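# Assemble two printed parts to match the model on the stand

## Task

Join the two printed parts so they look like the assembled example on the stand, and work quickly. The robot must not fall over or finish leaning, and nothing may be knocked out of the work area; either of those means failure.

## Robot and tools

Robot: a wheeled base with a lifting column that carries a head (cameras cam_head_left, cam_head_right) and two six-joint arms, left and right, each with a parallel gripper and a wrist camera (cam_left_wrist, cam_right_wrist). nav_camera sits low on the front. Shoulder height S = 0.90 m + column_m. Folded, the robot is 0.73 m long and 0.62 m wide, with its front 0.40 m ahead of the column. The base drives straight and turns in place but cannot move sideways.

Frames: the base frame has its origin on the floor under the column, between the drive wheels, with x forward, y left and z up, in metres. left_hand and right_hand are reported in this frame. Each is the point where the fingers meet; the tips reach 8 mm further. The hand's z axis is the finger direction and its y axis runs along the opening. The odometry frame is the base frame as it was at the start. base_odometry counts only wheel rotation, so slipping shows up as travel. Heading is in rad, with left positive.

move: a single action. base takes exactly one key. translate_m is a relative drive in metres from where the base currently is, forward positive, from -3 to 3. rotate_rad is a relative turn in place in radians, counter-clockwise seen from above positive, from -3.2 to 3.2. joints is one object keyed by joint name, giving absolute targets, not offsets:
- column_m: 0 to 0.8 m.
- head_tilt_rad: -0.61 to 1.308; positive tilts down.
- For each arm (left_ or right_ prefix), in rad: joint1 -2.879 to 2.879; joint2 0 to 3.141; joint3 0 to 3.019; joint4 -1.692 to 1.57; joint5 -1.57 to 1.57, swinging the hand sideways with positive toward the robot's right; joint6 -2.094 to 2.094, rolling the hand with positive clockwise seen from behind.
- left_gripper_m and right_gripper_m: fingertip gap from 0 to 0.093 m.
speeds can lower the top speed for this action only: translate_m 0.05 to 0.8 m/s, rotate_rad 0.1 to 1 rad/s. min_time_s, from 0.1 to 8 s, sets the shortest duration of arm and gripper motions. cameras lists the images you want: ["all"], [] or names. blocking defaults to true, returning once everything is at rest; with false the call returns in about 0.5 s while the robot keeps moving. A later move overrides only the joints and base it names. A move with no action just reports the state and images. Unknown keys make a call invalid, and out-of-range values are refused. A refusal, or an unplanned stop, cancels the remaining move, wait and finished_scene calls in that reply.

wait(seconds 0 to 10, cameras) lets time pass and returns early once running moves settle. stop brakes every running motion. zoom_image(camera, region [x0,y0,x1,y1], at most 504x504 px) enlarges part of the latest image from a camera. finished_scene ends the scene for good, and the parts must stay assembled without help.

Arm geometry (approximate): with left joint1 at -1.57 or right joint1 at 1.57, and joints 5 and 6 at 0, the arm moves in a forward vertical plane 0.23 m to that side of the column. Define a = j2 - 0.35, b = 1.05 + j2 - j3 and c = b - j4. The hand is then 0.12 + 0.39 sin a + 0.38 cos b + 0.25 cos c ahead and S + 0.39 cos a - 0.38 sin b - 0.25 sin c high. For example, j2, j3, j4 = 0.92, 0.78, 0.14 puts the hand 0.60 m ahead and 0.25 m below S. The real hand often sits up to 7 cm lower and nearer the column, more when loaded, so trust the reported hand position. Raising a hand also pulls it toward the column. Targets within about 0.03 rad of the current reading (0.08 rad for joints 2 and 3) may not move the joint at all. Approach contacts in small steps of about 0.05 rad.

Gripper: the fingers are 7 cm long. If the reading stays at least 0.003 m above the target, something is being held. To release, command an opening well above the reading. A hard grip reads slightly below the object's true width.

Result lines: base_status and joint_status give done, moving, off_target, contact_stop, time_out or not_followed. on_its_own reports things you did not command; its "held at" value is a target, not a reading. A "joint command not followed" message means the safety check blocked an arm that came too close to the other arm or the body. To recover, move the joints from that action back by 0.05 rad or more. When turned_by_wheels and turned_by_imu disagree by more than about 4 % and 0.05 rad, the base slipped or struck something. base_tilt is in degrees, motor_effort is a percentage of the wheel motors' maximum, and wheel_motors_off=1 means an overload has cut the wheels for 2 s. A column contact_stop means a hand touched something; lift the column 0.2 m before lowering it again.

Avoid: arms hitting or squeezing each other, or one gripper closing on the other arm's fingers; swinging both extended arms fast at once, which can tip the robot; dropping parts or letting go of them while they move; hitting fixed objects; and sustained pushing, which overheats motors (MOTOR HOT, then the arm drops). To relieve a blocked arm, send its reported positions back as targets. Time passes while you think, so keep replies short.

Each tool is called after ">>>" by a JSON object that holds its "fn" and its "kwargs".

## Session

>>> {"fn": "move", "kwargs": {"cameras": ["all"]}}

Scene clock: 0.00 s.
Joint torques (N m): no reading
Heat: left arm: hottest shoulder 28 °C; right arm: hottest shoulder 30 °C.
base_odometry: x=+0.000 y=+0.000 heading=+0.000
turned_by_wheels: +0.000
turned_by_imu: +0.000
base_tilt: forward=-0.3 right=+0.4
base_status: not commanded
joint_positions: column_m=+0.554 head_tilt_rad=+0.876 left_joint1_rad=-1.582 left_joint2_rad=+0.902 left_joint3_rad=+0.415 left_joint4_rad=-0.991 left_joint5_rad=-0.025 left_joint6_rad=-0.013 left_gripper_m=+0.09396 right_joint1_rad=+1.560 right_joint2_rad=+0.879 right_joint3_rad=+0.383 right_joint4_rad=-0.953 right_joint5_rad=-0.014 right_joint6_rad=+0.094 right_gripper_m=+0.09396
joint_status: not commanded
wheel_motors_off: 0
motor_effort: left_wheel=+1 right_wheel=+1
left_hand: x=+0.1388 y=+0.2267 z=+1.2580 quat_wxyz=(+0.459, -0.005, -0.888, -0.011) (m; base frame)
right_hand: x=+0.1318 y=-0.2252 z=+1.2567 quat_wxyz=(+0.446, -0.050, -0.893, +0.018) (m; base frame)
pictures: cam_head_left, cam_head_right, cam_left_wrist, cam_right_wrist, nav_camera

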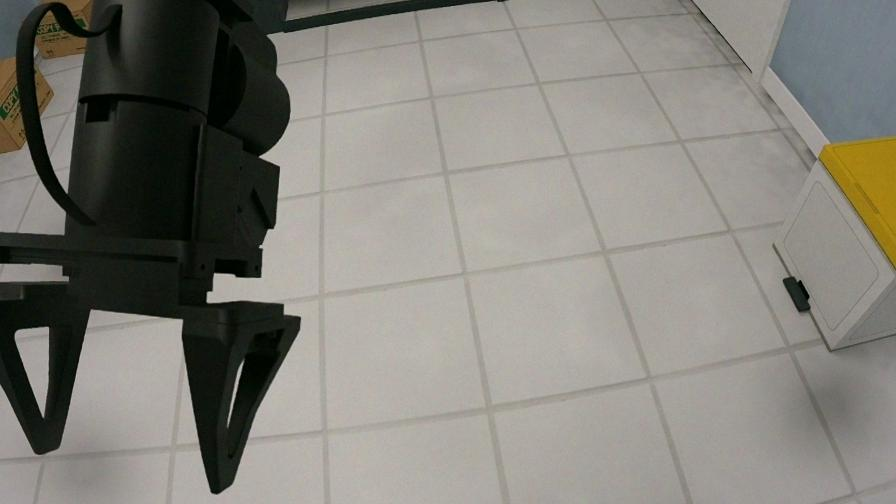

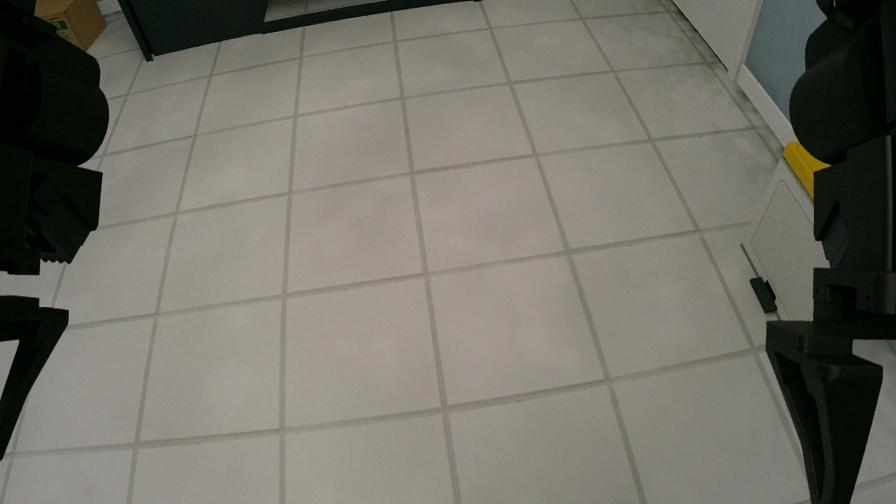

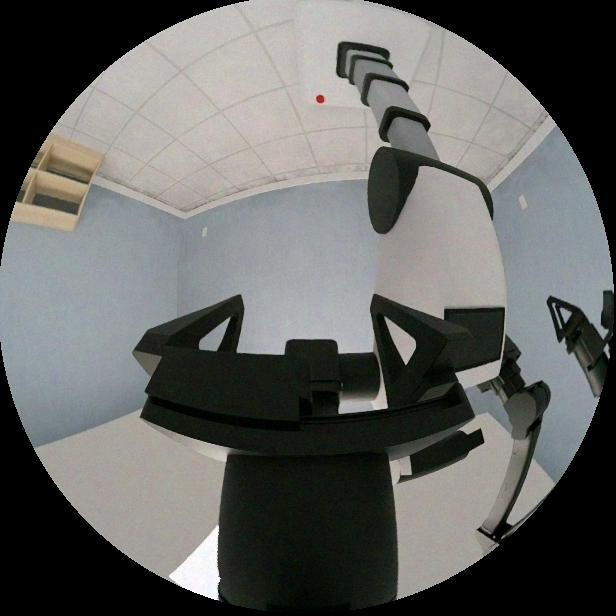

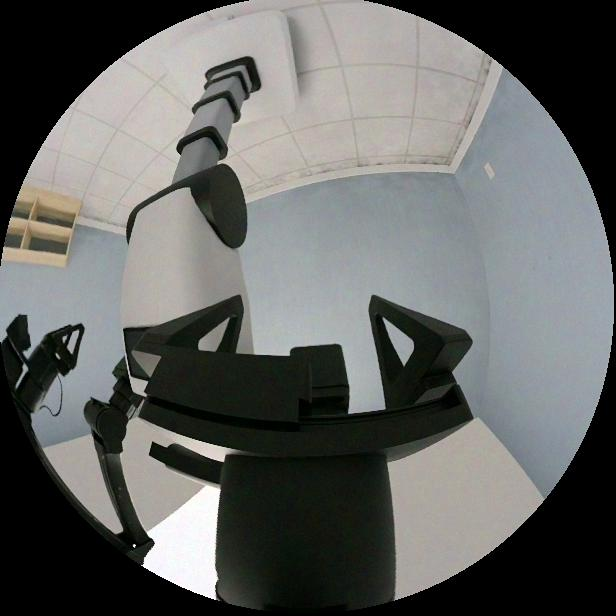

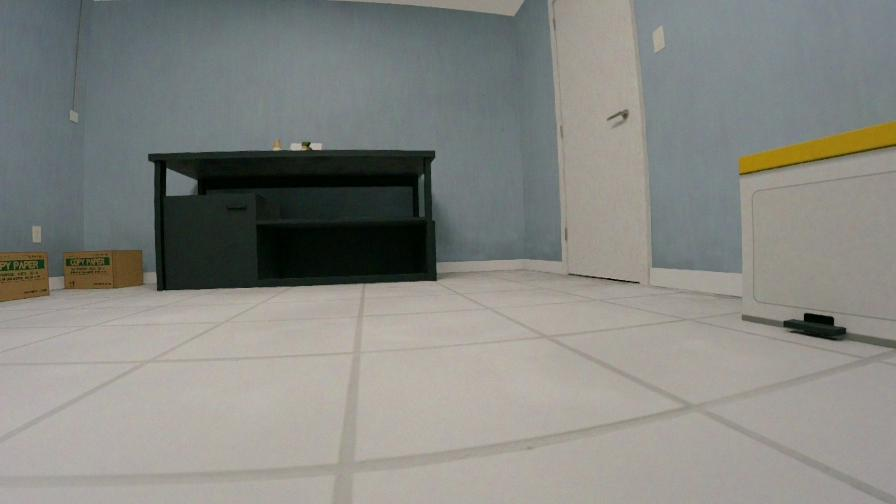

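>>> {"fn": "move", "kwargs": {"joints": {"head_tilt_rad": 0.3}, "cameras": ["cam_head_left", "cam_head_right"]}}

Scene clock: 1.43 s.
Joint torques (N m): left_arm=[1.73 -7.41 -1.28 -1.98 -0.12 -0.06] | right_arm=[1.32 -4.01 -1.33 -1.29 -0.07 0.11]
Heat: left arm: hottest shoulder 28 °C; right arm: hottest shoulder 30 °C.
move: done
base_odometry: x=+0.000 y=+0.000 heading=+0.000
turned_by_wheels: +0.000
turned_by_imu: +0.000
base_tilt: forward=-0.3 right=+0.4
base_status: not commanded
joint_positions: column_m=+0.554 head_tilt_rad=+0.319 left_joint1_rad=-1.582 left_joint2_rad=+0.902 left_joint3_rad=+0.415 left_joint4_rad=-0.991 left_joint5_rad=-0.025 left_joint6_rad=-0.013 left_gripper_m=+0.09396 right_joint1_rad=+1.560 right_joint2_rad=+0.879 right_joint3_rad=+0.383 right_joint4_rad=-0.953 right_joint5_rad=-0.014 right_joint6_rad=+0.094 right_gripper_m=+0.09396
joint_status: all done
wheel_motors_off: 0
motor_effort: left_wheel=+2(3) right_wheel=+1(1)
left_hand: x=+0.1388 y=+0.2267 z=+1.2580 quat_wxyz=(+0.459, -0.005, -0.888, -0.011) (m; base frame)
right_hand: x=+0.1318 y=-0.2252 z=+1.2567 quat_wxyz=(+0.446, -0.050, -0.893, +0.018) (m; base frame)
pictures: cam_head_left, cam_head_right
camera_calibration:
cam_head_left: T_world_to_cam=[[0.121938, -0.992281, -0.0225726, 0.0830211], [-0.357174, -0.0226503, -0.933763, 1.45492], [0.926044, 0.121923, -0.357179, 0.432992], [0, 0, 0, 1]] pos_world=[0.108567, 0.0625428, 1.51508]
cam_head_right: T_world_to_cam=[[0.124279, -0.992047, -0.0199601, -0.0405559], [-0.357016, -0.0259383, -0.933738, 1.45472], [0.925794, 0.12317, -0.3574, 0.433203], [0, 0, 0, 1]] pos_world=[0.123341, -0.055858, 1.51234]

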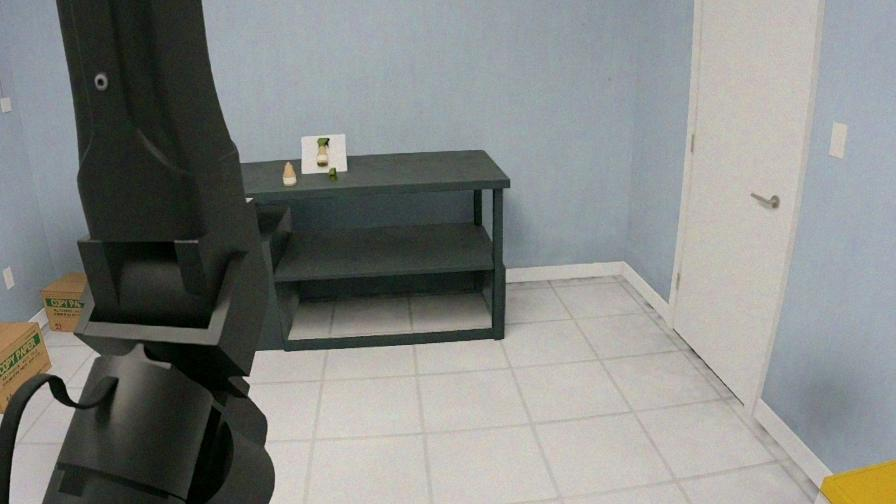

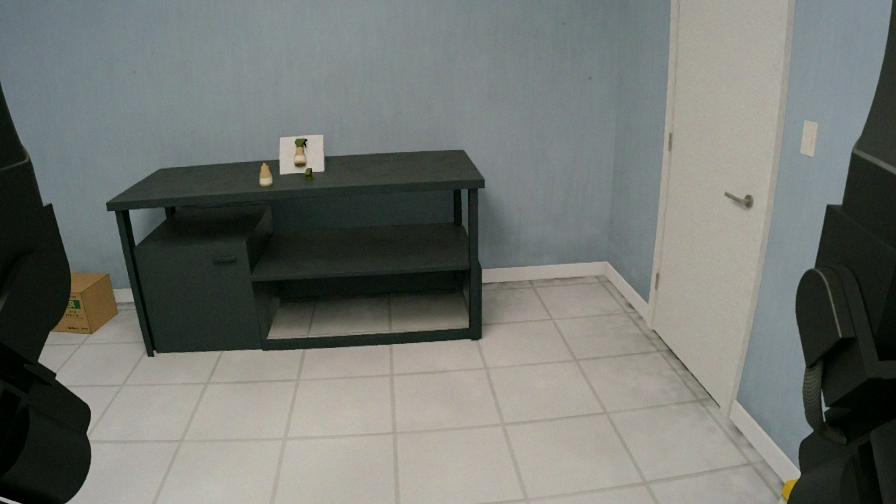

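>>> {"fn": "zoom_image", "kwargs": {"camera": "cam_head_right", "region": [230, 120, 350, 200]}}

>>> {"fn": "zoom_image", "kwargs": {"camera": "cam_head_left", "region": [260, 120, 380, 200]}}

Scaled by 4.200.

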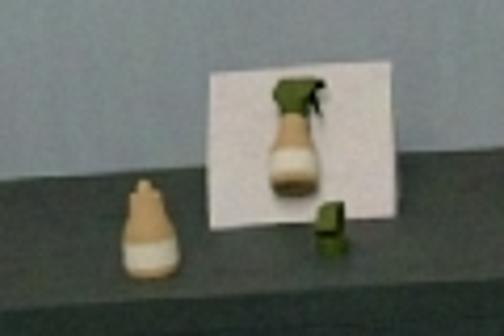

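Scaled by 4.200.

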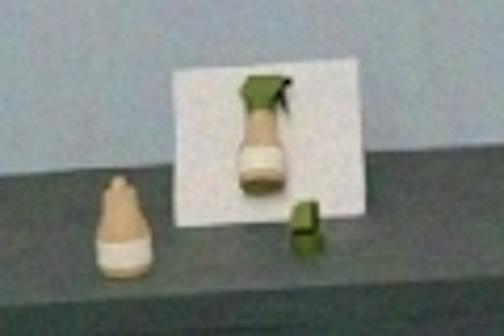

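>>> {"fn": "move", "kwargs": {"base": {"rotate_rad": 0.42}}}

>>> {"fn": "move", "kwargs": {"base": {"translate_m": 1.7}}}

>>> {"fn": "move", "kwargs": {"base": {"rotate_rad": -0.2}, "joints": {"head_tilt_rad": 0.65}, "cameras": ["cam_head_left", "cam_head_right", "nav_camera"]}}

Scene clock: 9.17 s.
Joint torques (N m): left_arm=[1.61 -7.47 -1.29 -1.98 -0.11 -0.05] | right_arm=[1.32 -4.07 -1.33 -1.29 -0.07 0.11]
Heat: left arm: hottest shoulder 28 °C; right arm: hottest shoulder 30 °C.
move: done
base_odometry: x=+0.000 y=+0.000 heading=+0.419
turned_by_wheels: +0.419
turned_by_imu: +0.415
base_tilt: forward=-0.2 right=+0.5
base_status: done
joint_positions: column_m=+0.554 head_tilt_rad=+0.319 left_joint1_rad=-1.582 left_joint2_rad=+0.902 left_joint3_rad=+0.415 left_joint4_rad=-0.991 left_joint5_rad=-0.026 left_joint6_rad=-0.013 left_gripper_m=+0.09396 right_joint1_rad=+1.560 right_joint2_rad=+0.879 right_joint3_rad=+0.383 right_joint4_rad=-0.953 right_joint5_rad=-0.014 right_joint6_rad=+0.094 right_gripper_m=+0.09396
joint_status: not commanded
wheel_motors_off: 0
motor_effort: left_wheel=-4(45) right_wheel=+4(42)
left_hand: x=+0.1388 y=+0.2268 z=+1.2580 quat_wxyz=(+0.459, -0.005, -0.888, -0.011) (m; base frame)
right_hand: x=+0.1318 y=-0.2252 z=+1.2567 quat_wxyz=(+0.446, -0.050, -0.893, +0.018) (m; base frame)
pictures: none

Scene clock: 13.30 s.
Joint torques (N m): left_arm=[1.67 -7.36 -1.35 -2.02 -0.11 -0.06] | right_arm=[1.32 -4.01 -1.33 -1.28 -0.07 0.11]
Heat: left arm: hottest shoulder 28 °C; right arm: hottest shoulder 30 °C.
move: done
base_odometry: x=+1.553 y=+0.692 heading=+0.419
turned_by_wheels: +0.000
turned_by_imu: -0.004
base_tilt: forward=-0.3 right=+0.4
base_status: done
joint_positions: column_m=+0.554 head_tilt_rad=+0.319 left_joint1_rad=-1.582 left_joint2_rad=+0.902 left_joint3_rad=+0.416 left_joint4_rad=-0.991 left_joint5_rad=-0.026 left_joint6_rad=-0.013 left_gripper_m=+0.09396 right_joint1_rad=+1.560 right_joint2_rad=+0.879 right_joint3_rad=+0.383 right_joint4_rad=-0.953 right_joint5_rad=-0.014 right_joint6_rad=+0.094 right_gripper_m=+0.09396
joint_status: not commanded
wheel_motors_off: 0
motor_effort: left_wheel=+1(47) right_wheel=-1(54)
left_hand: x=+0.1392 y=+0.2268 z=+1.2579 quat_wxyz=(+0.459, -0.005, -0.888, -0.011) (m; base frame)
right_hand: x=+0.1318 y=-0.2252 z=+1.2567 quat_wxyz=(+0.446, -0.050, -0.893, +0.018) (m; base frame)
pictures: none

Scene clock: 14.57 s.
Joint torques (N m): left_arm=[1.67 -7.41 -1.31 -1.99 -0.12 -0.06] | right_arm=[1.32 -4.07 -1.36 -1.28 -0.07 0.11]
Heat: left arm: hottest shoulder 28 °C; right arm: hottest shoulder 30 °C.
move: done
base_odometry: x=+1.553 y=+0.692 heading=+0.221
turned_by_wheels: -0.199
turned_by_imu: -0.197
base_tilt: forward=-0.3 right=+0.4
base_status: done
joint_positions: column_m=+0.554 head_tilt_rad=+0.653 left_joint1_rad=-1.582 left_joint2_rad=+0.902 left_joint3_rad=+0.416 left_joint4_rad=-0.991 left_joint5_rad=-0.026 left_joint6_rad=-0.013 left_gripper_m=+0.09396 right_joint1_rad=+1.560 right_joint2_rad=+0.879 right_joint3_rad=+0.383 right_joint4_rad=-0.953 right_joint5_rad=-0.014 right_joint6_rad=+0.094 right_gripper_m=+0.09396
joint_status: all done
wheel_motors_off: 0
motor_effort: left_wheel=+0(36) right_wheel=-1(46)
left_hand: x=+0.1392 y=+0.2268 z=+1.2579 quat_wxyz=(+0.459, -0.005, -0.888, -0.011) (m; base frame)
right_hand: x=+0.1318 y=-0.2252 z=+1.2567 quat_wxyz=(+0.446, -0.050, -0.893, +0.018) (m; base frame)
pictures: cam_head_left, cam_head_right, nav_camera
camera_calibration:
cam_head_left: T_world_to_cam=[[0.107831, -0.992281, -0.0612528, 0.143292], [-0.643289, -0.0226653, -0.765288, 1.20979], [0.757992, 0.121925, -0.640768, 0.878106], [0, 0, 0, 1]] pos_world=[0.0971989, 0.0625429, 1.49728]
cam_head_right: T_world_to_cam=[[0.110898, -0.992046, -0.0595512, 0.0210815], [-0.643132, -0.0259533, -0.765316, 1.20968], [0.757683, 0.123172, -0.640894, 0.87818], [0, 0, 0, 1]] pos_world=[0.110262, -0.055858, 1.48986]

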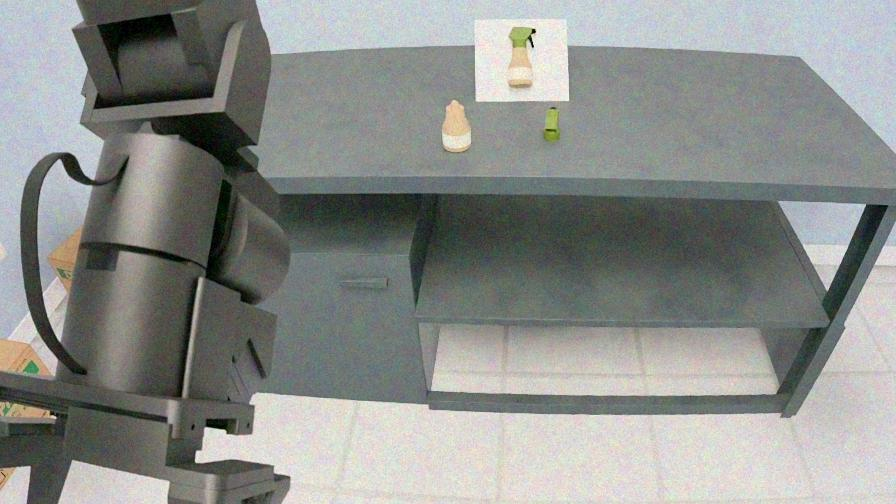

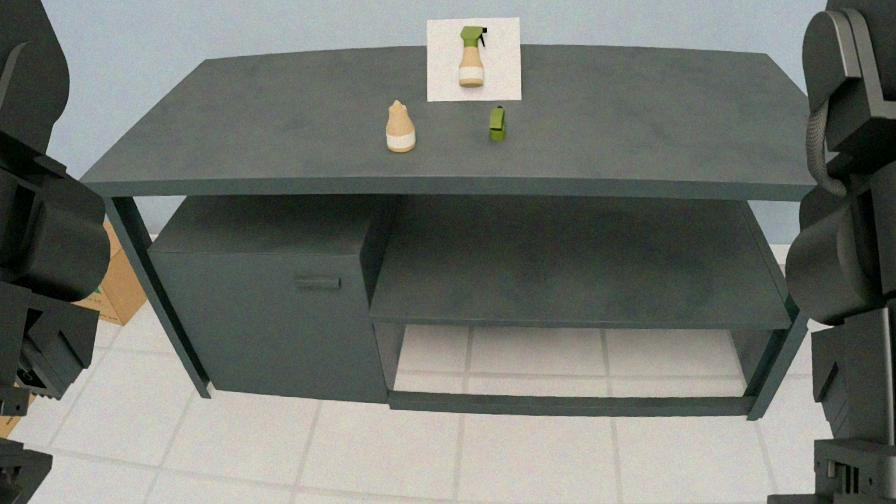

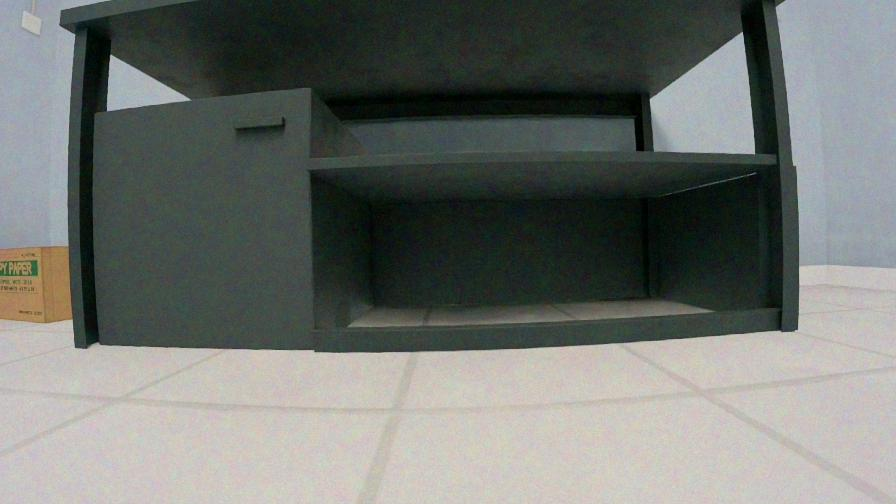

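>>> {"fn": "move", "kwargs": {"base": {"translate_m": 0.58}, "joints": {"head_tilt_rad": 0.82}, "cameras": ["cam_head_left", "cam_head_right"]}}

>>> {"fn": "zoom_image", "kwargs": {"camera": "cam_head_right", "region": [320, 60, 600, 300]}}

>>> {"fn": "zoom_image", "kwargs": {"camera": "cam_head_left", "region": [400, 60, 680, 300]}}

Scene clock: 21.93 s.
Joint torques (N m): left_arm=[1.67 -7.41 -1.46 -1.95 -0.12 -0.06] | right_arm=[1.32 -4.07 -1.43 -1.29 -0.07 0.11]
Heat: left arm: hottest shoulder 28 °C; right arm: hottest shoulder 30 °C.
move: done
base_odometry: x=+2.119 y=+0.819 heading=+0.221
turned_by_wheels: +0.000
turned_by_imu: -0.002
base_tilt: forward=-0.3 right=+0.4
base_status: done
joint_positions: column_m=+0.554 head_tilt_rad=+0.822 left_joint1_rad=-1.582 left_joint2_rad=+0.902 left_joint3_rad=+0.418 left_joint4_rad=-0.991 left_joint5_rad=-0.026 left_joint6_rad=-0.013 left_gripper_m=+0.09396 right_joint1_rad=+1.560 right_joint2_rad=+0.879 right_joint3_rad=+0.384 right_joint4_rad=-0.953 right_joint5_rad=-0.014 right_joint6_rad=+0.094 right_gripper_m=+0.09396
joint_status: all done
wheel_motors_off: 0
motor_effort: left_wheel=+0(46) right_wheel=+0(46)
left_hand: x=+0.1400 y=+0.2268 z=+1.2576 quat_wxyz=(+0.458, -0.005, -0.889, -0.011) (m; base frame)
right_hand: x=+0.1324 y=-0.2252 z=+1.2565 quat_wxyz=(+0.445, -0.050, -0.894, +0.018) (m; base frame)
pictures: cam_head_left, cam_head_right
camera_calibration:
cam_head_left: T_world_to_cam=[[0.0959813, -0.99228, -0.0785343, 0.170498], [-0.76291, -0.0226584, -0.646108, 1.03224], [0.63934, 0.121929, -0.759195, 1.06642], [0, 0, 0, 1]] pos_world=[0.0893371, 0.0625429, 1.48995]
cam_head_right: T_world_to_cam=[[0.0992917, -0.992046, -0.0773733, 0.0490986], [-0.762759, -0.0259464, -0.646162, 1.03214], [0.639015, 0.123176, -0.759268, 1.06633], [0, 0, 0, 1]] pos_world=[0.100998, -0.055858, 1.48036]

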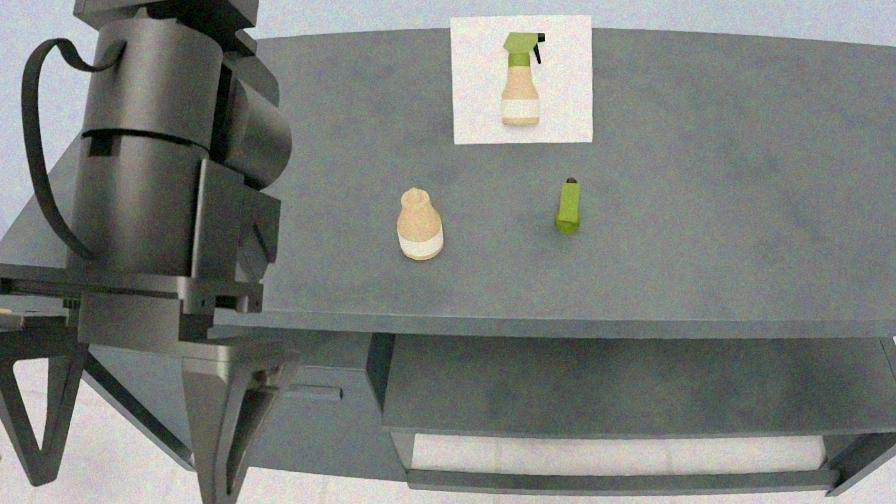

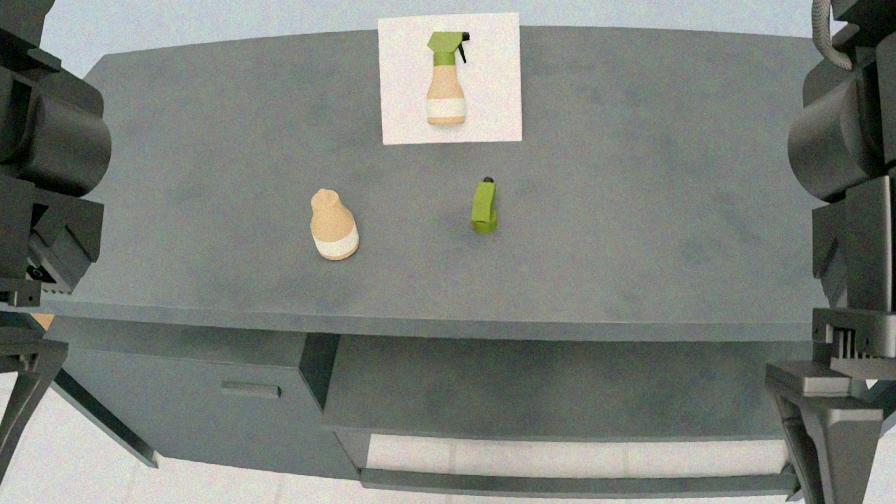

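Scaled by 1.800.

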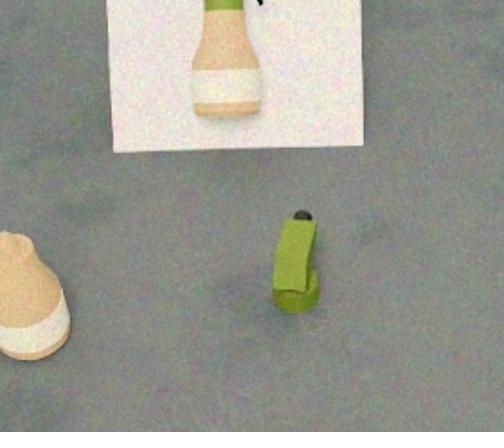

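Scaled by 1.800.

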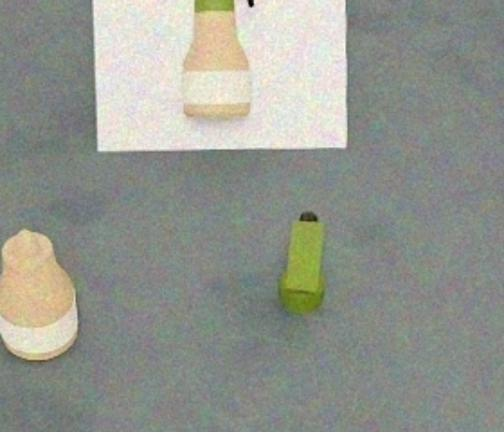

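>>> {"fn": "zoom_image", "kwargs": {"camera": "cam_head_right", "region": [295, 175, 375, 270]}}

>>> {"fn": "zoom_image", "kwargs": {"camera": "cam_head_left", "region": [385, 175, 465, 270]}}

>>> {"fn": "zoom_image", "kwargs": {"camera": "cam_head_left", "region": [530, 165, 610, 245]}}

>>> {"fn": "zoom_image", "kwargs": {"camera": "cam_head_right", "region": [450, 165, 530, 245]}}

>>> {"fn": "zoom_image", "kwargs": {"camera": "cam_head_left", "region": [470, 20, 570, 140]}}

Scaled by 5.305.

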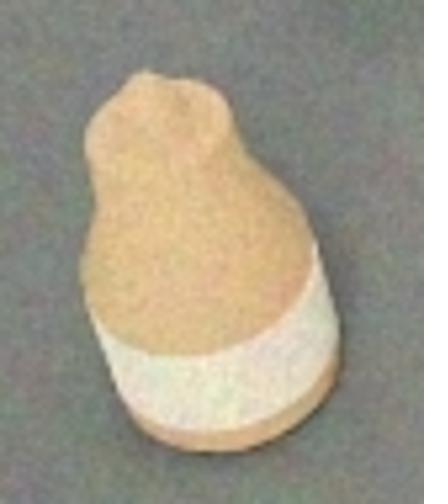

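Scaled by 5.305.

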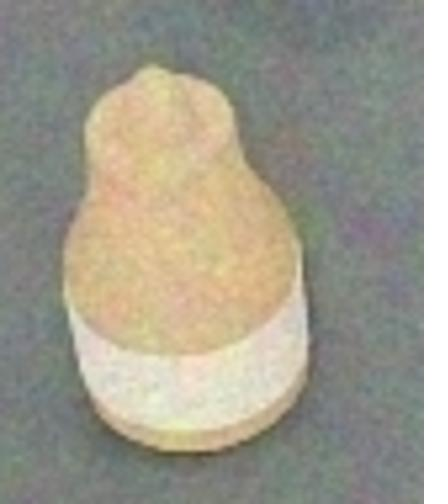

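Scaled by 6.300.

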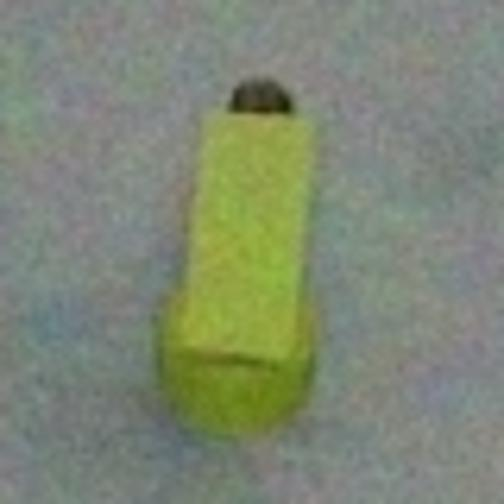

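Scaled by 6.300.

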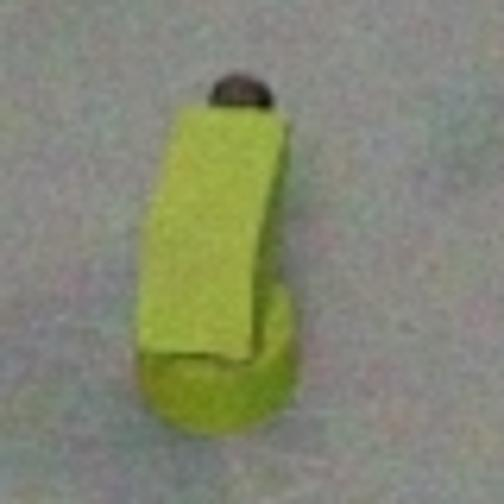

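Scaled by 4.200.

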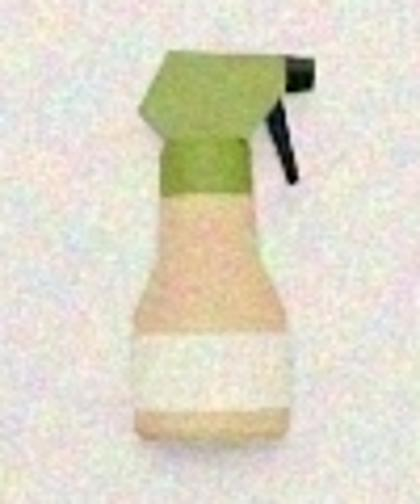

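>>> {"fn": "move", "kwargs": {"joints": {"left_joint1_rad": -1.653, "left_joint2_rad": 1.386, "left_joint3_rad": 1.312, "left_joint4_rad": -0.447, "left_joint5_rad": -0.071, "left_joint6_rad": -0.041}, "cameras": ["cam_head_left", "cam_head_right", "cam_left_wrist"]}}

>>> {"fn": "zoom_image", "kwargs": {"camera": "cam_left_wrist", "region": [208, 208, 408, 408]}}

Scene clock: 34.53 s.
Joint torques (N m): left_arm=[0.62 -20.01 4.37 0.34 -0.13 -0.09] | right_arm=[1.32 -4.01 -1.46 -1.28 -0.07 0.11]
Heat: left arm: hottest shoulder 29 °C; right arm: hottest shoulder 30 °C.
move: done
base_odometry: x=+2.119 y=+0.819 heading=+0.221
turned_by_wheels: +0.000
turned_by_imu: +0.000
base_tilt: forward=-0.3 right=+0.4
base_status: not commanded
joint_positions: column_m=+0.554 head_tilt_rad=+0.822 left_joint1_rad=-1.655 left_joint2_rad=+1.390 left_joint3_rad=+1.307 left_joint4_rad=-0.452 left_joint5_rad=-0.070 left_joint6_rad=-0.038 left_gripper_m=+0.09396 right_joint1_rad=+1.560 right_joint2_rad=+0.879 right_joint3_rad=+0.384 right_joint4_rad=-0.953 right_joint5_rad=-0.014 right_joint6_rad=+0.094 right_gripper_m=+0.09396
joint_status: all done
wheel_motors_off: 0
motor_effort: left_wheel=+0(2) right_wheel=+0(1)
left_hand: x=+0.6158 y=+0.1850 z=+1.0577 quat_wxyz=(+0.005, -0.003, -1.000, +0.001) (m; base frame)
right_hand: x=+0.1324 y=-0.2252 z=+1.2565 quat_wxyz=(+0.445, -0.050, -0.894, +0.018) (m; base frame)
pictures: cam_head_left, cam_head_right, cam_left_wrist
camera_calibration:
cam_head_left: T_world_to_cam=[[0.0959813, -0.99228, -0.0785343, 0.170498], [-0.76291, -0.0226584, -0.646108, 1.03224], [0.63934, 0.121929, -0.759195, 1.06642], [0, 0, 0, 1]] pos_world=[0.0893371, 0.0625429, 1.48995]
cam_head_right: T_world_to_cam=[[0.0992917, -0.992046, -0.0773733, 0.0490986], [-0.762759, -0.0259464, -0.646162, 1.03214], [0.639015, 0.123176, -0.759268, 1.06633], [0, 0, 0, 1]] pos_world=[0.100998, -0.055858, 1.48036]
cam_left_wrist: T_world_to_cam=[[-0.0111017, -0.999929, -0.00422469, 0.196374], [-0.803437, 0.0064048, 0.595355, -0.133243], [-0.595286, 0.0100037, -0.803452, 1.34339], [0, 0, 0, 1]] pos_world=[0.694831, 0.183775, 1.15951]

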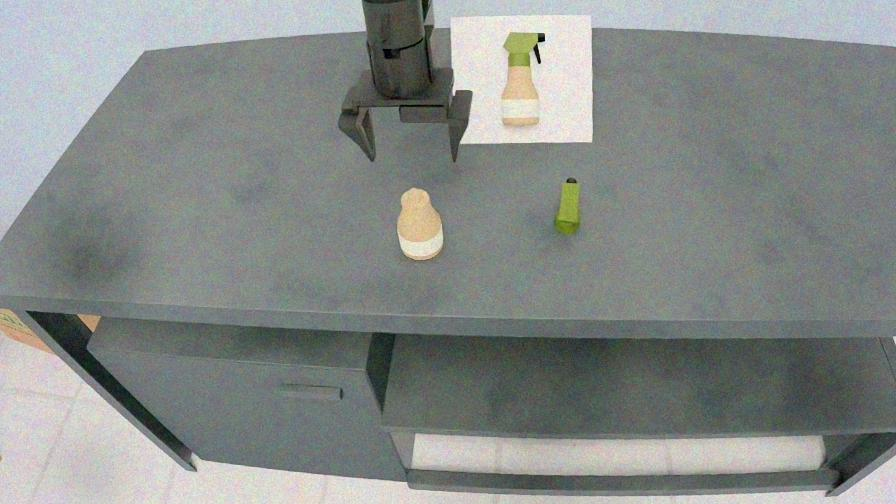

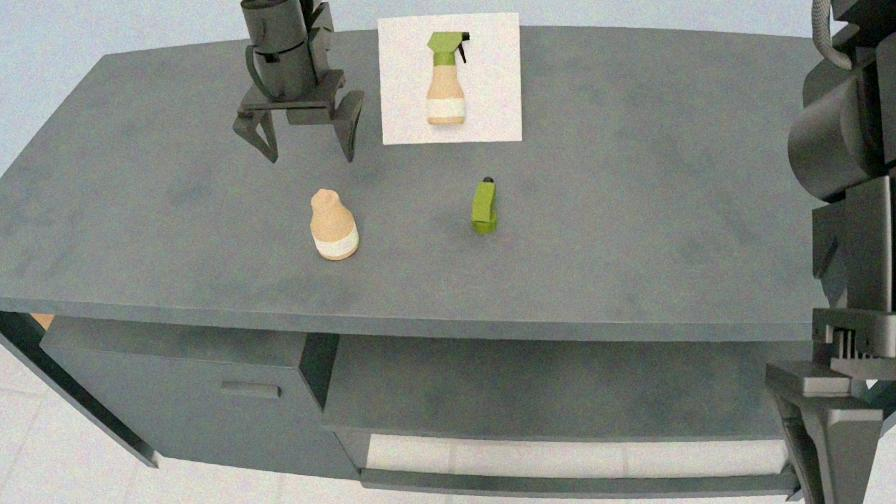

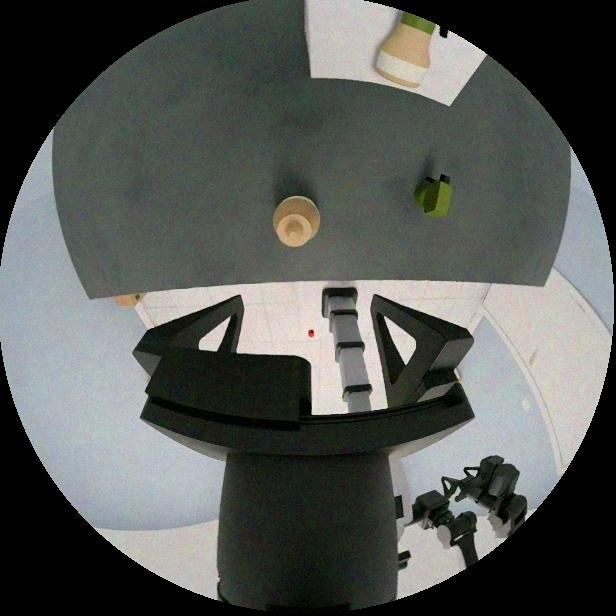

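Scaled by 2.520 from the camera's 616x616 image, which has a finer 880x880 frame.

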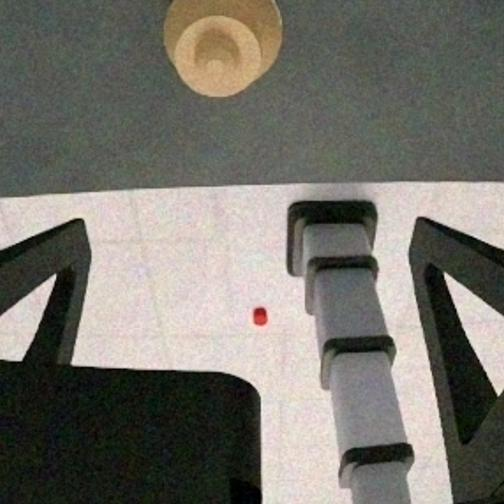

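>>> {"fn": "zoom_image", "kwargs": {"camera": "cam_left_wrist", "region": [266, 190, 326, 250]}}

>>> {"fn": "zoom_image", "kwargs": {"camera": "cam_left_wrist", "region": [400, 160, 470, 230]}}

>>> {"fn": "zoom_image", "kwargs": {"camera": "cam_left_wrist", "region": [360, 0, 460, 100]}}

Scaled by 8.400 from the camera's 616x616 image, which has a finer 880x880 frame.

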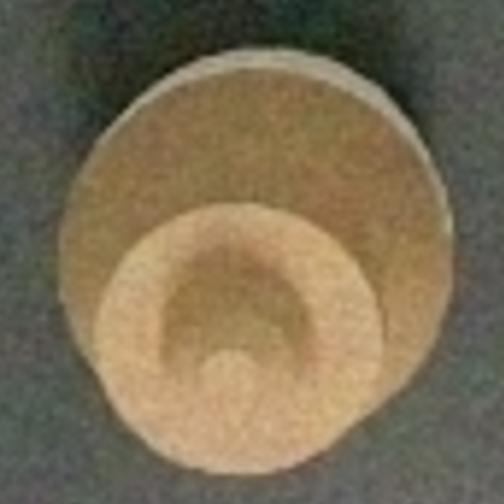

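Scaled by 7.200 from the camera's 616x616 image, which has a finer 880x880 frame.

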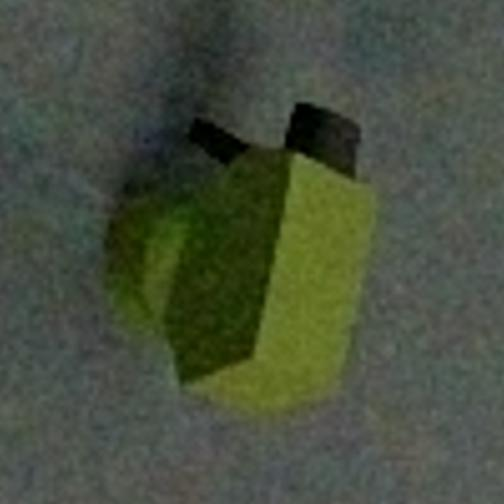

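Scaled by 5.040 from the camera's 616x616 image, which has a finer 880x880 frame.

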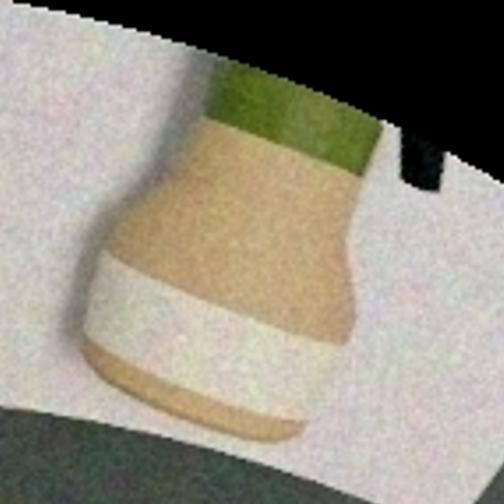

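>>> {"fn": "move", "kwargs": {"joints": {"left_joint1_rad": -2.04, "left_joint2_rad": 1.770, "left_joint3_rad": 1.859, "left_joint4_rad": -0.661, "left_joint5_rad": -0.402, "left_joint6_rad": -0.148, "left_gripper_m": 0.07}, "cameras": ["cam_head_left", "cam_head_right", "cam_left_wrist"]}}

>>> {"fn": "zoom_image", "kwargs": {"camera": "cam_left_wrist", "region": [230, 160, 400, 330]}}

Scene clock: 44.57 s.
Joint torques (N m): left_arm=[-7.71 -22.42 7.12 -0.39 -0.16 -0.12] | right_arm=[1.32 -4.07 -1.43 -1.28 -0.07 0.11]
Heat: left arm: hottest shoulder 31 °C; right arm: hottest shoulder 30 °C.
move: done
base_odometry: x=+2.119 y=+0.819 heading=+0.220
turned_by_wheels: +0.000
turned_by_imu: +0.000
base_tilt: forward=-0.3 right=+0.4
base_status: not commanded
joint_positions: column_m=+0.554 head_tilt_rad=+0.822 left_joint1_rad=-2.035 left_joint2_rad=+1.778 left_joint3_rad=+1.834 left_joint4_rad=-0.652 left_joint5_rad=-0.402 left_joint6_rad=-0.143 left_gripper_m=+0.07009 right_joint1_rad=+1.560 right_joint2_rad=+0.879 right_joint3_rad=+0.384 right_joint4_rad=-0.953 right_joint5_rad=-0.014 right_joint6_rad=+0.094 right_gripper_m=+0.09396
joint_status: all done
wheel_motors_off: 0
motor_effort: left_wheel=-2(3) right_wheel=+2(3)
left_hand: x=+0.6731 y=-0.0464 z=+0.9983 quat_wxyz=(+0.010, -0.056, -0.998, -0.004) (m; base frame)
right_hand: x=+0.1324 y=-0.2252 z=+1.2565 quat_wxyz=(+0.445, -0.050, -0.894, +0.018) (m; base frame)
pictures: cam_head_left, cam_head_right, cam_left_wrist
camera_calibration:
cam_head_left: T_world_to_cam=[[0.0959813, -0.99228, -0.0785343, 0.170498], [-0.76291, -0.0226584, -0.646108, 1.03224], [0.63934, 0.121929, -0.759195, 1.06642], [0, 0, 0, 1]] pos_world=[0.0893371, 0.0625429, 1.48995]
cam_head_right: T_world_to_cam=[[0.0992917, -0.992046, -0.0773733, 0.0490986], [-0.762759, -0.0259464, -0.646162, 1.03214], [0.639015, 0.123176, -0.759268, 1.06633], [0, 0, 0, 1]] pos_world=[0.100998, -0.055858, 1.48036]
cam_left_wrist: T_world_to_cam=[[-0.117273, -0.993015, -0.0129415, 0.0457994], [-0.792901, 0.0857775, 0.603283, -0.0616887], [-0.597959, 0.08101, -0.797422, 1.33113], [0, 0, 0, 1]] pos_world=[0.752416, -0.0570634, 1.09928]

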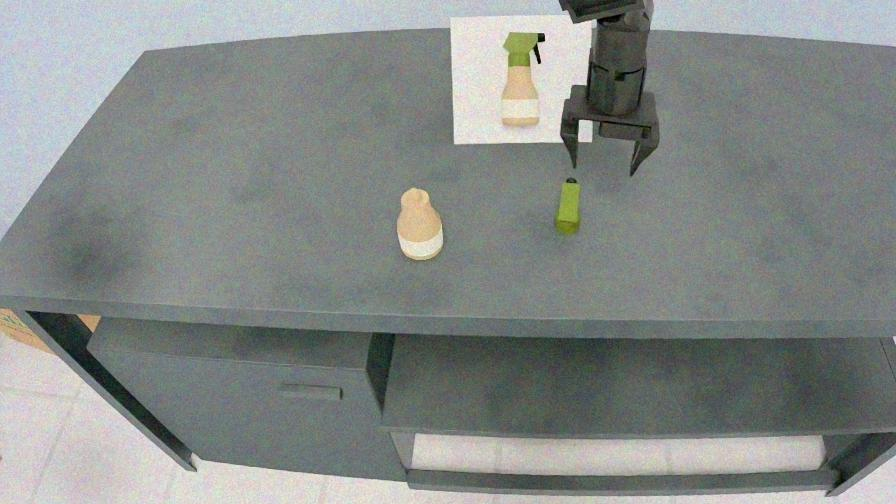

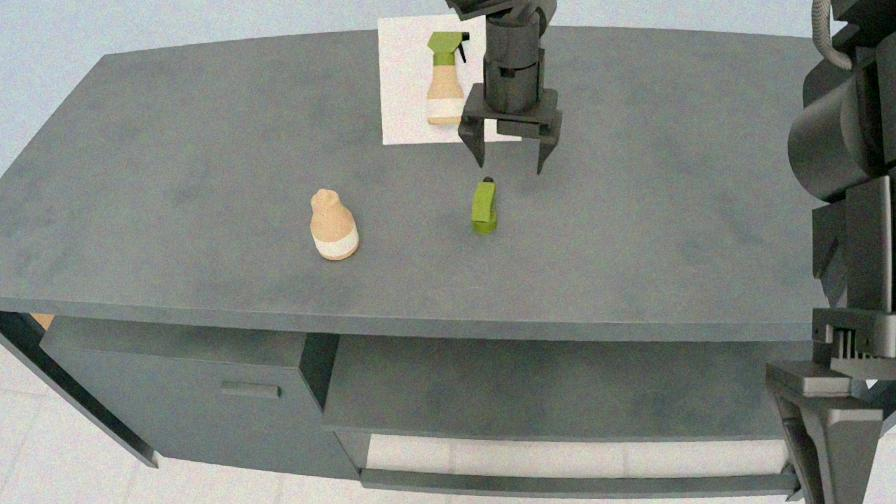

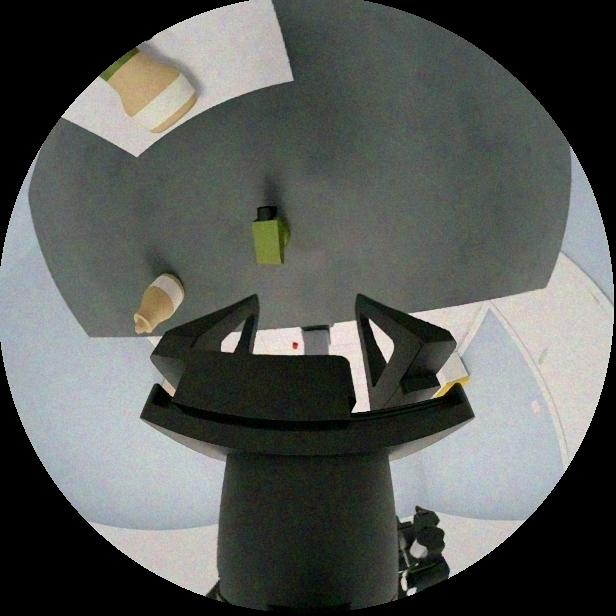

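Scaled by 2.965 from the camera's 616x616 image, which has a finer 880x880 frame.

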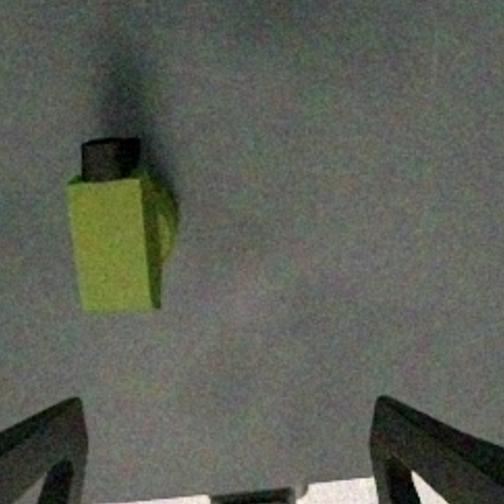

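>>> {"fn": "move", "kwargs": {"joints": {"left_joint1_rad": -1.970, "left_joint2_rad": 1.786, "left_joint3_rad": 1.895, "left_joint4_rad": -0.652, "left_joint5_rad": -0.340, "left_joint6_rad": -0.093}, "cameras": ["cam_head_left", "cam_head_right", "cam_left_wrist"]}}

>>> {"fn": "zoom_image", "kwargs": {"camera": "cam_left_wrist", "region": [230, 200, 390, 360]}}

Scene clock: 50.10 s.
Joint torques (N m): left_arm=[-6.71 -21.66 7.77 0.06 -0.12 -0.04] | right_arm=[1.32 -4.07 -1.43 -1.28 -0.07 0.11]
Heat: left arm: hottest shoulder 33 °C; right arm: hottest shoulder 30 °C.
move: done
base_odometry: x=+2.119 y=+0.819 heading=+0.221
turned_by_wheels: +0.000
turned_by_imu: +0.000
base_tilt: forward=-0.3 right=+0.4
base_status: not commanded
joint_positions: column_m=+0.554 head_tilt_rad=+0.822 left_joint1_rad=-1.962 left_joint2_rad=+1.778 left_joint3_rad=+1.865 left_joint4_rad=-0.652 left_joint5_rad=-0.340 left_joint6_rad=-0.094 left_gripper_m=+0.07009 right_joint1_rad=+1.560 right_joint2_rad=+0.879 right_joint3_rad=+0.384 right_joint4_rad=-0.953 right_joint5_rad=-0.014 right_joint6_rad=+0.094 right_gripper_m=+0.09396
joint_status: all done
wheel_motors_off: 0
motor_effort: left_wheel=-2(3) right_wheel=+2(2)
left_hand: x=+0.6968 y=-0.0070 z=+0.9887 quat_wxyz=(+0.003, -0.056, -0.998, -0.002) (m; base frame)
right_hand: x=+0.1324 y=-0.2252 z=+1.2565 quat_wxyz=(+0.445, -0.050, -0.894, +0.018) (m; base frame)
pictures: cam_head_left, cam_head_right, cam_left_wrist
camera_calibration:
cam_head_left: T_world_to_cam=[[0.0959813, -0.99228, -0.0785343, 0.170498], [-0.76291, -0.0226584, -0.646108, 1.03224], [0.63934, 0.121929, -0.759195, 1.06642], [0, 0, 0, 1]] pos_world=[0.0893371, 0.0625429, 1.48995]
cam_head_right: T_world_to_cam=[[0.0992917, -0.992046, -0.0773733, 0.0490986], [-0.762759, -0.0259464, -0.646162, 1.03214], [0.639015, 0.123176, -0.759268, 1.06633], [0, 0, 0, 1]] pos_world=[0.100998, -0.055858, 1.48036]
cam_left_wrist: T_world_to_cam=[[-0.117141, -0.99306, -0.0104381, 0.0850129], [-0.801116, 0.0882776, 0.591963, -0.0235106], [-0.586933, 0.0777055, -0.805898, 1.33516], [0, 0, 0, 1]] pos_world=[0.774775, -0.0172511, 1.09081]

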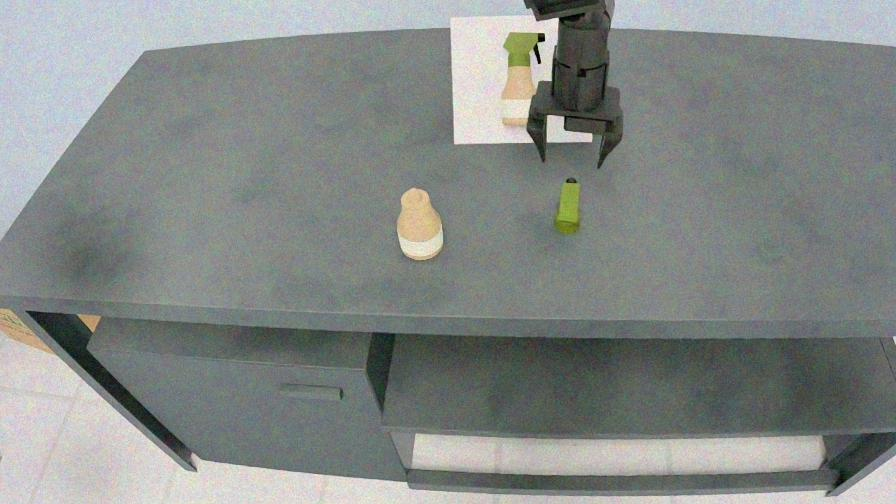

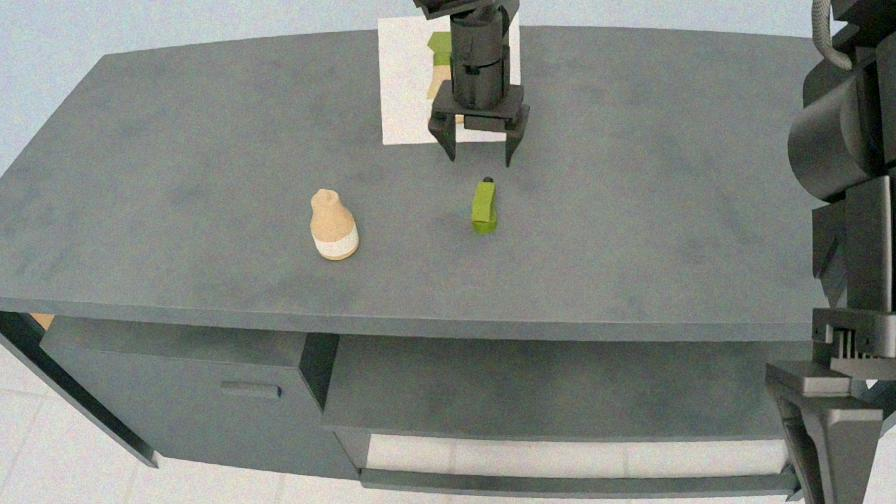

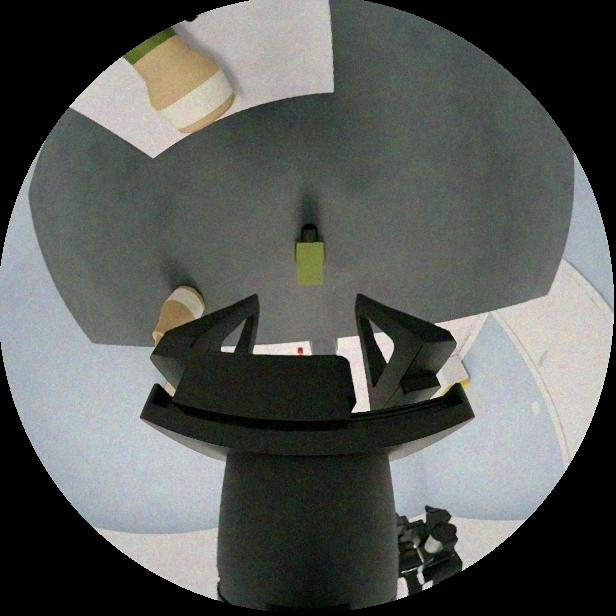

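Scaled by 3.150 from the camera's 616x616 image, which has a finer 880x880 frame.

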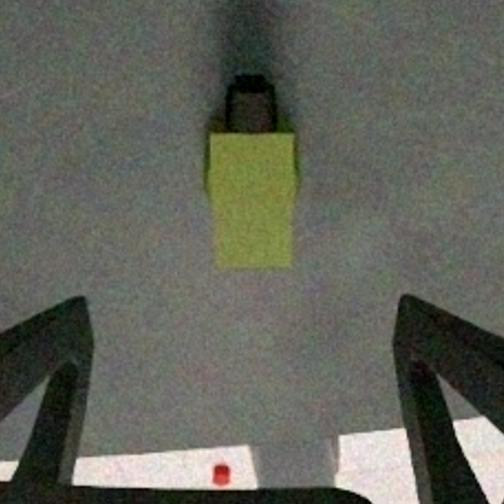

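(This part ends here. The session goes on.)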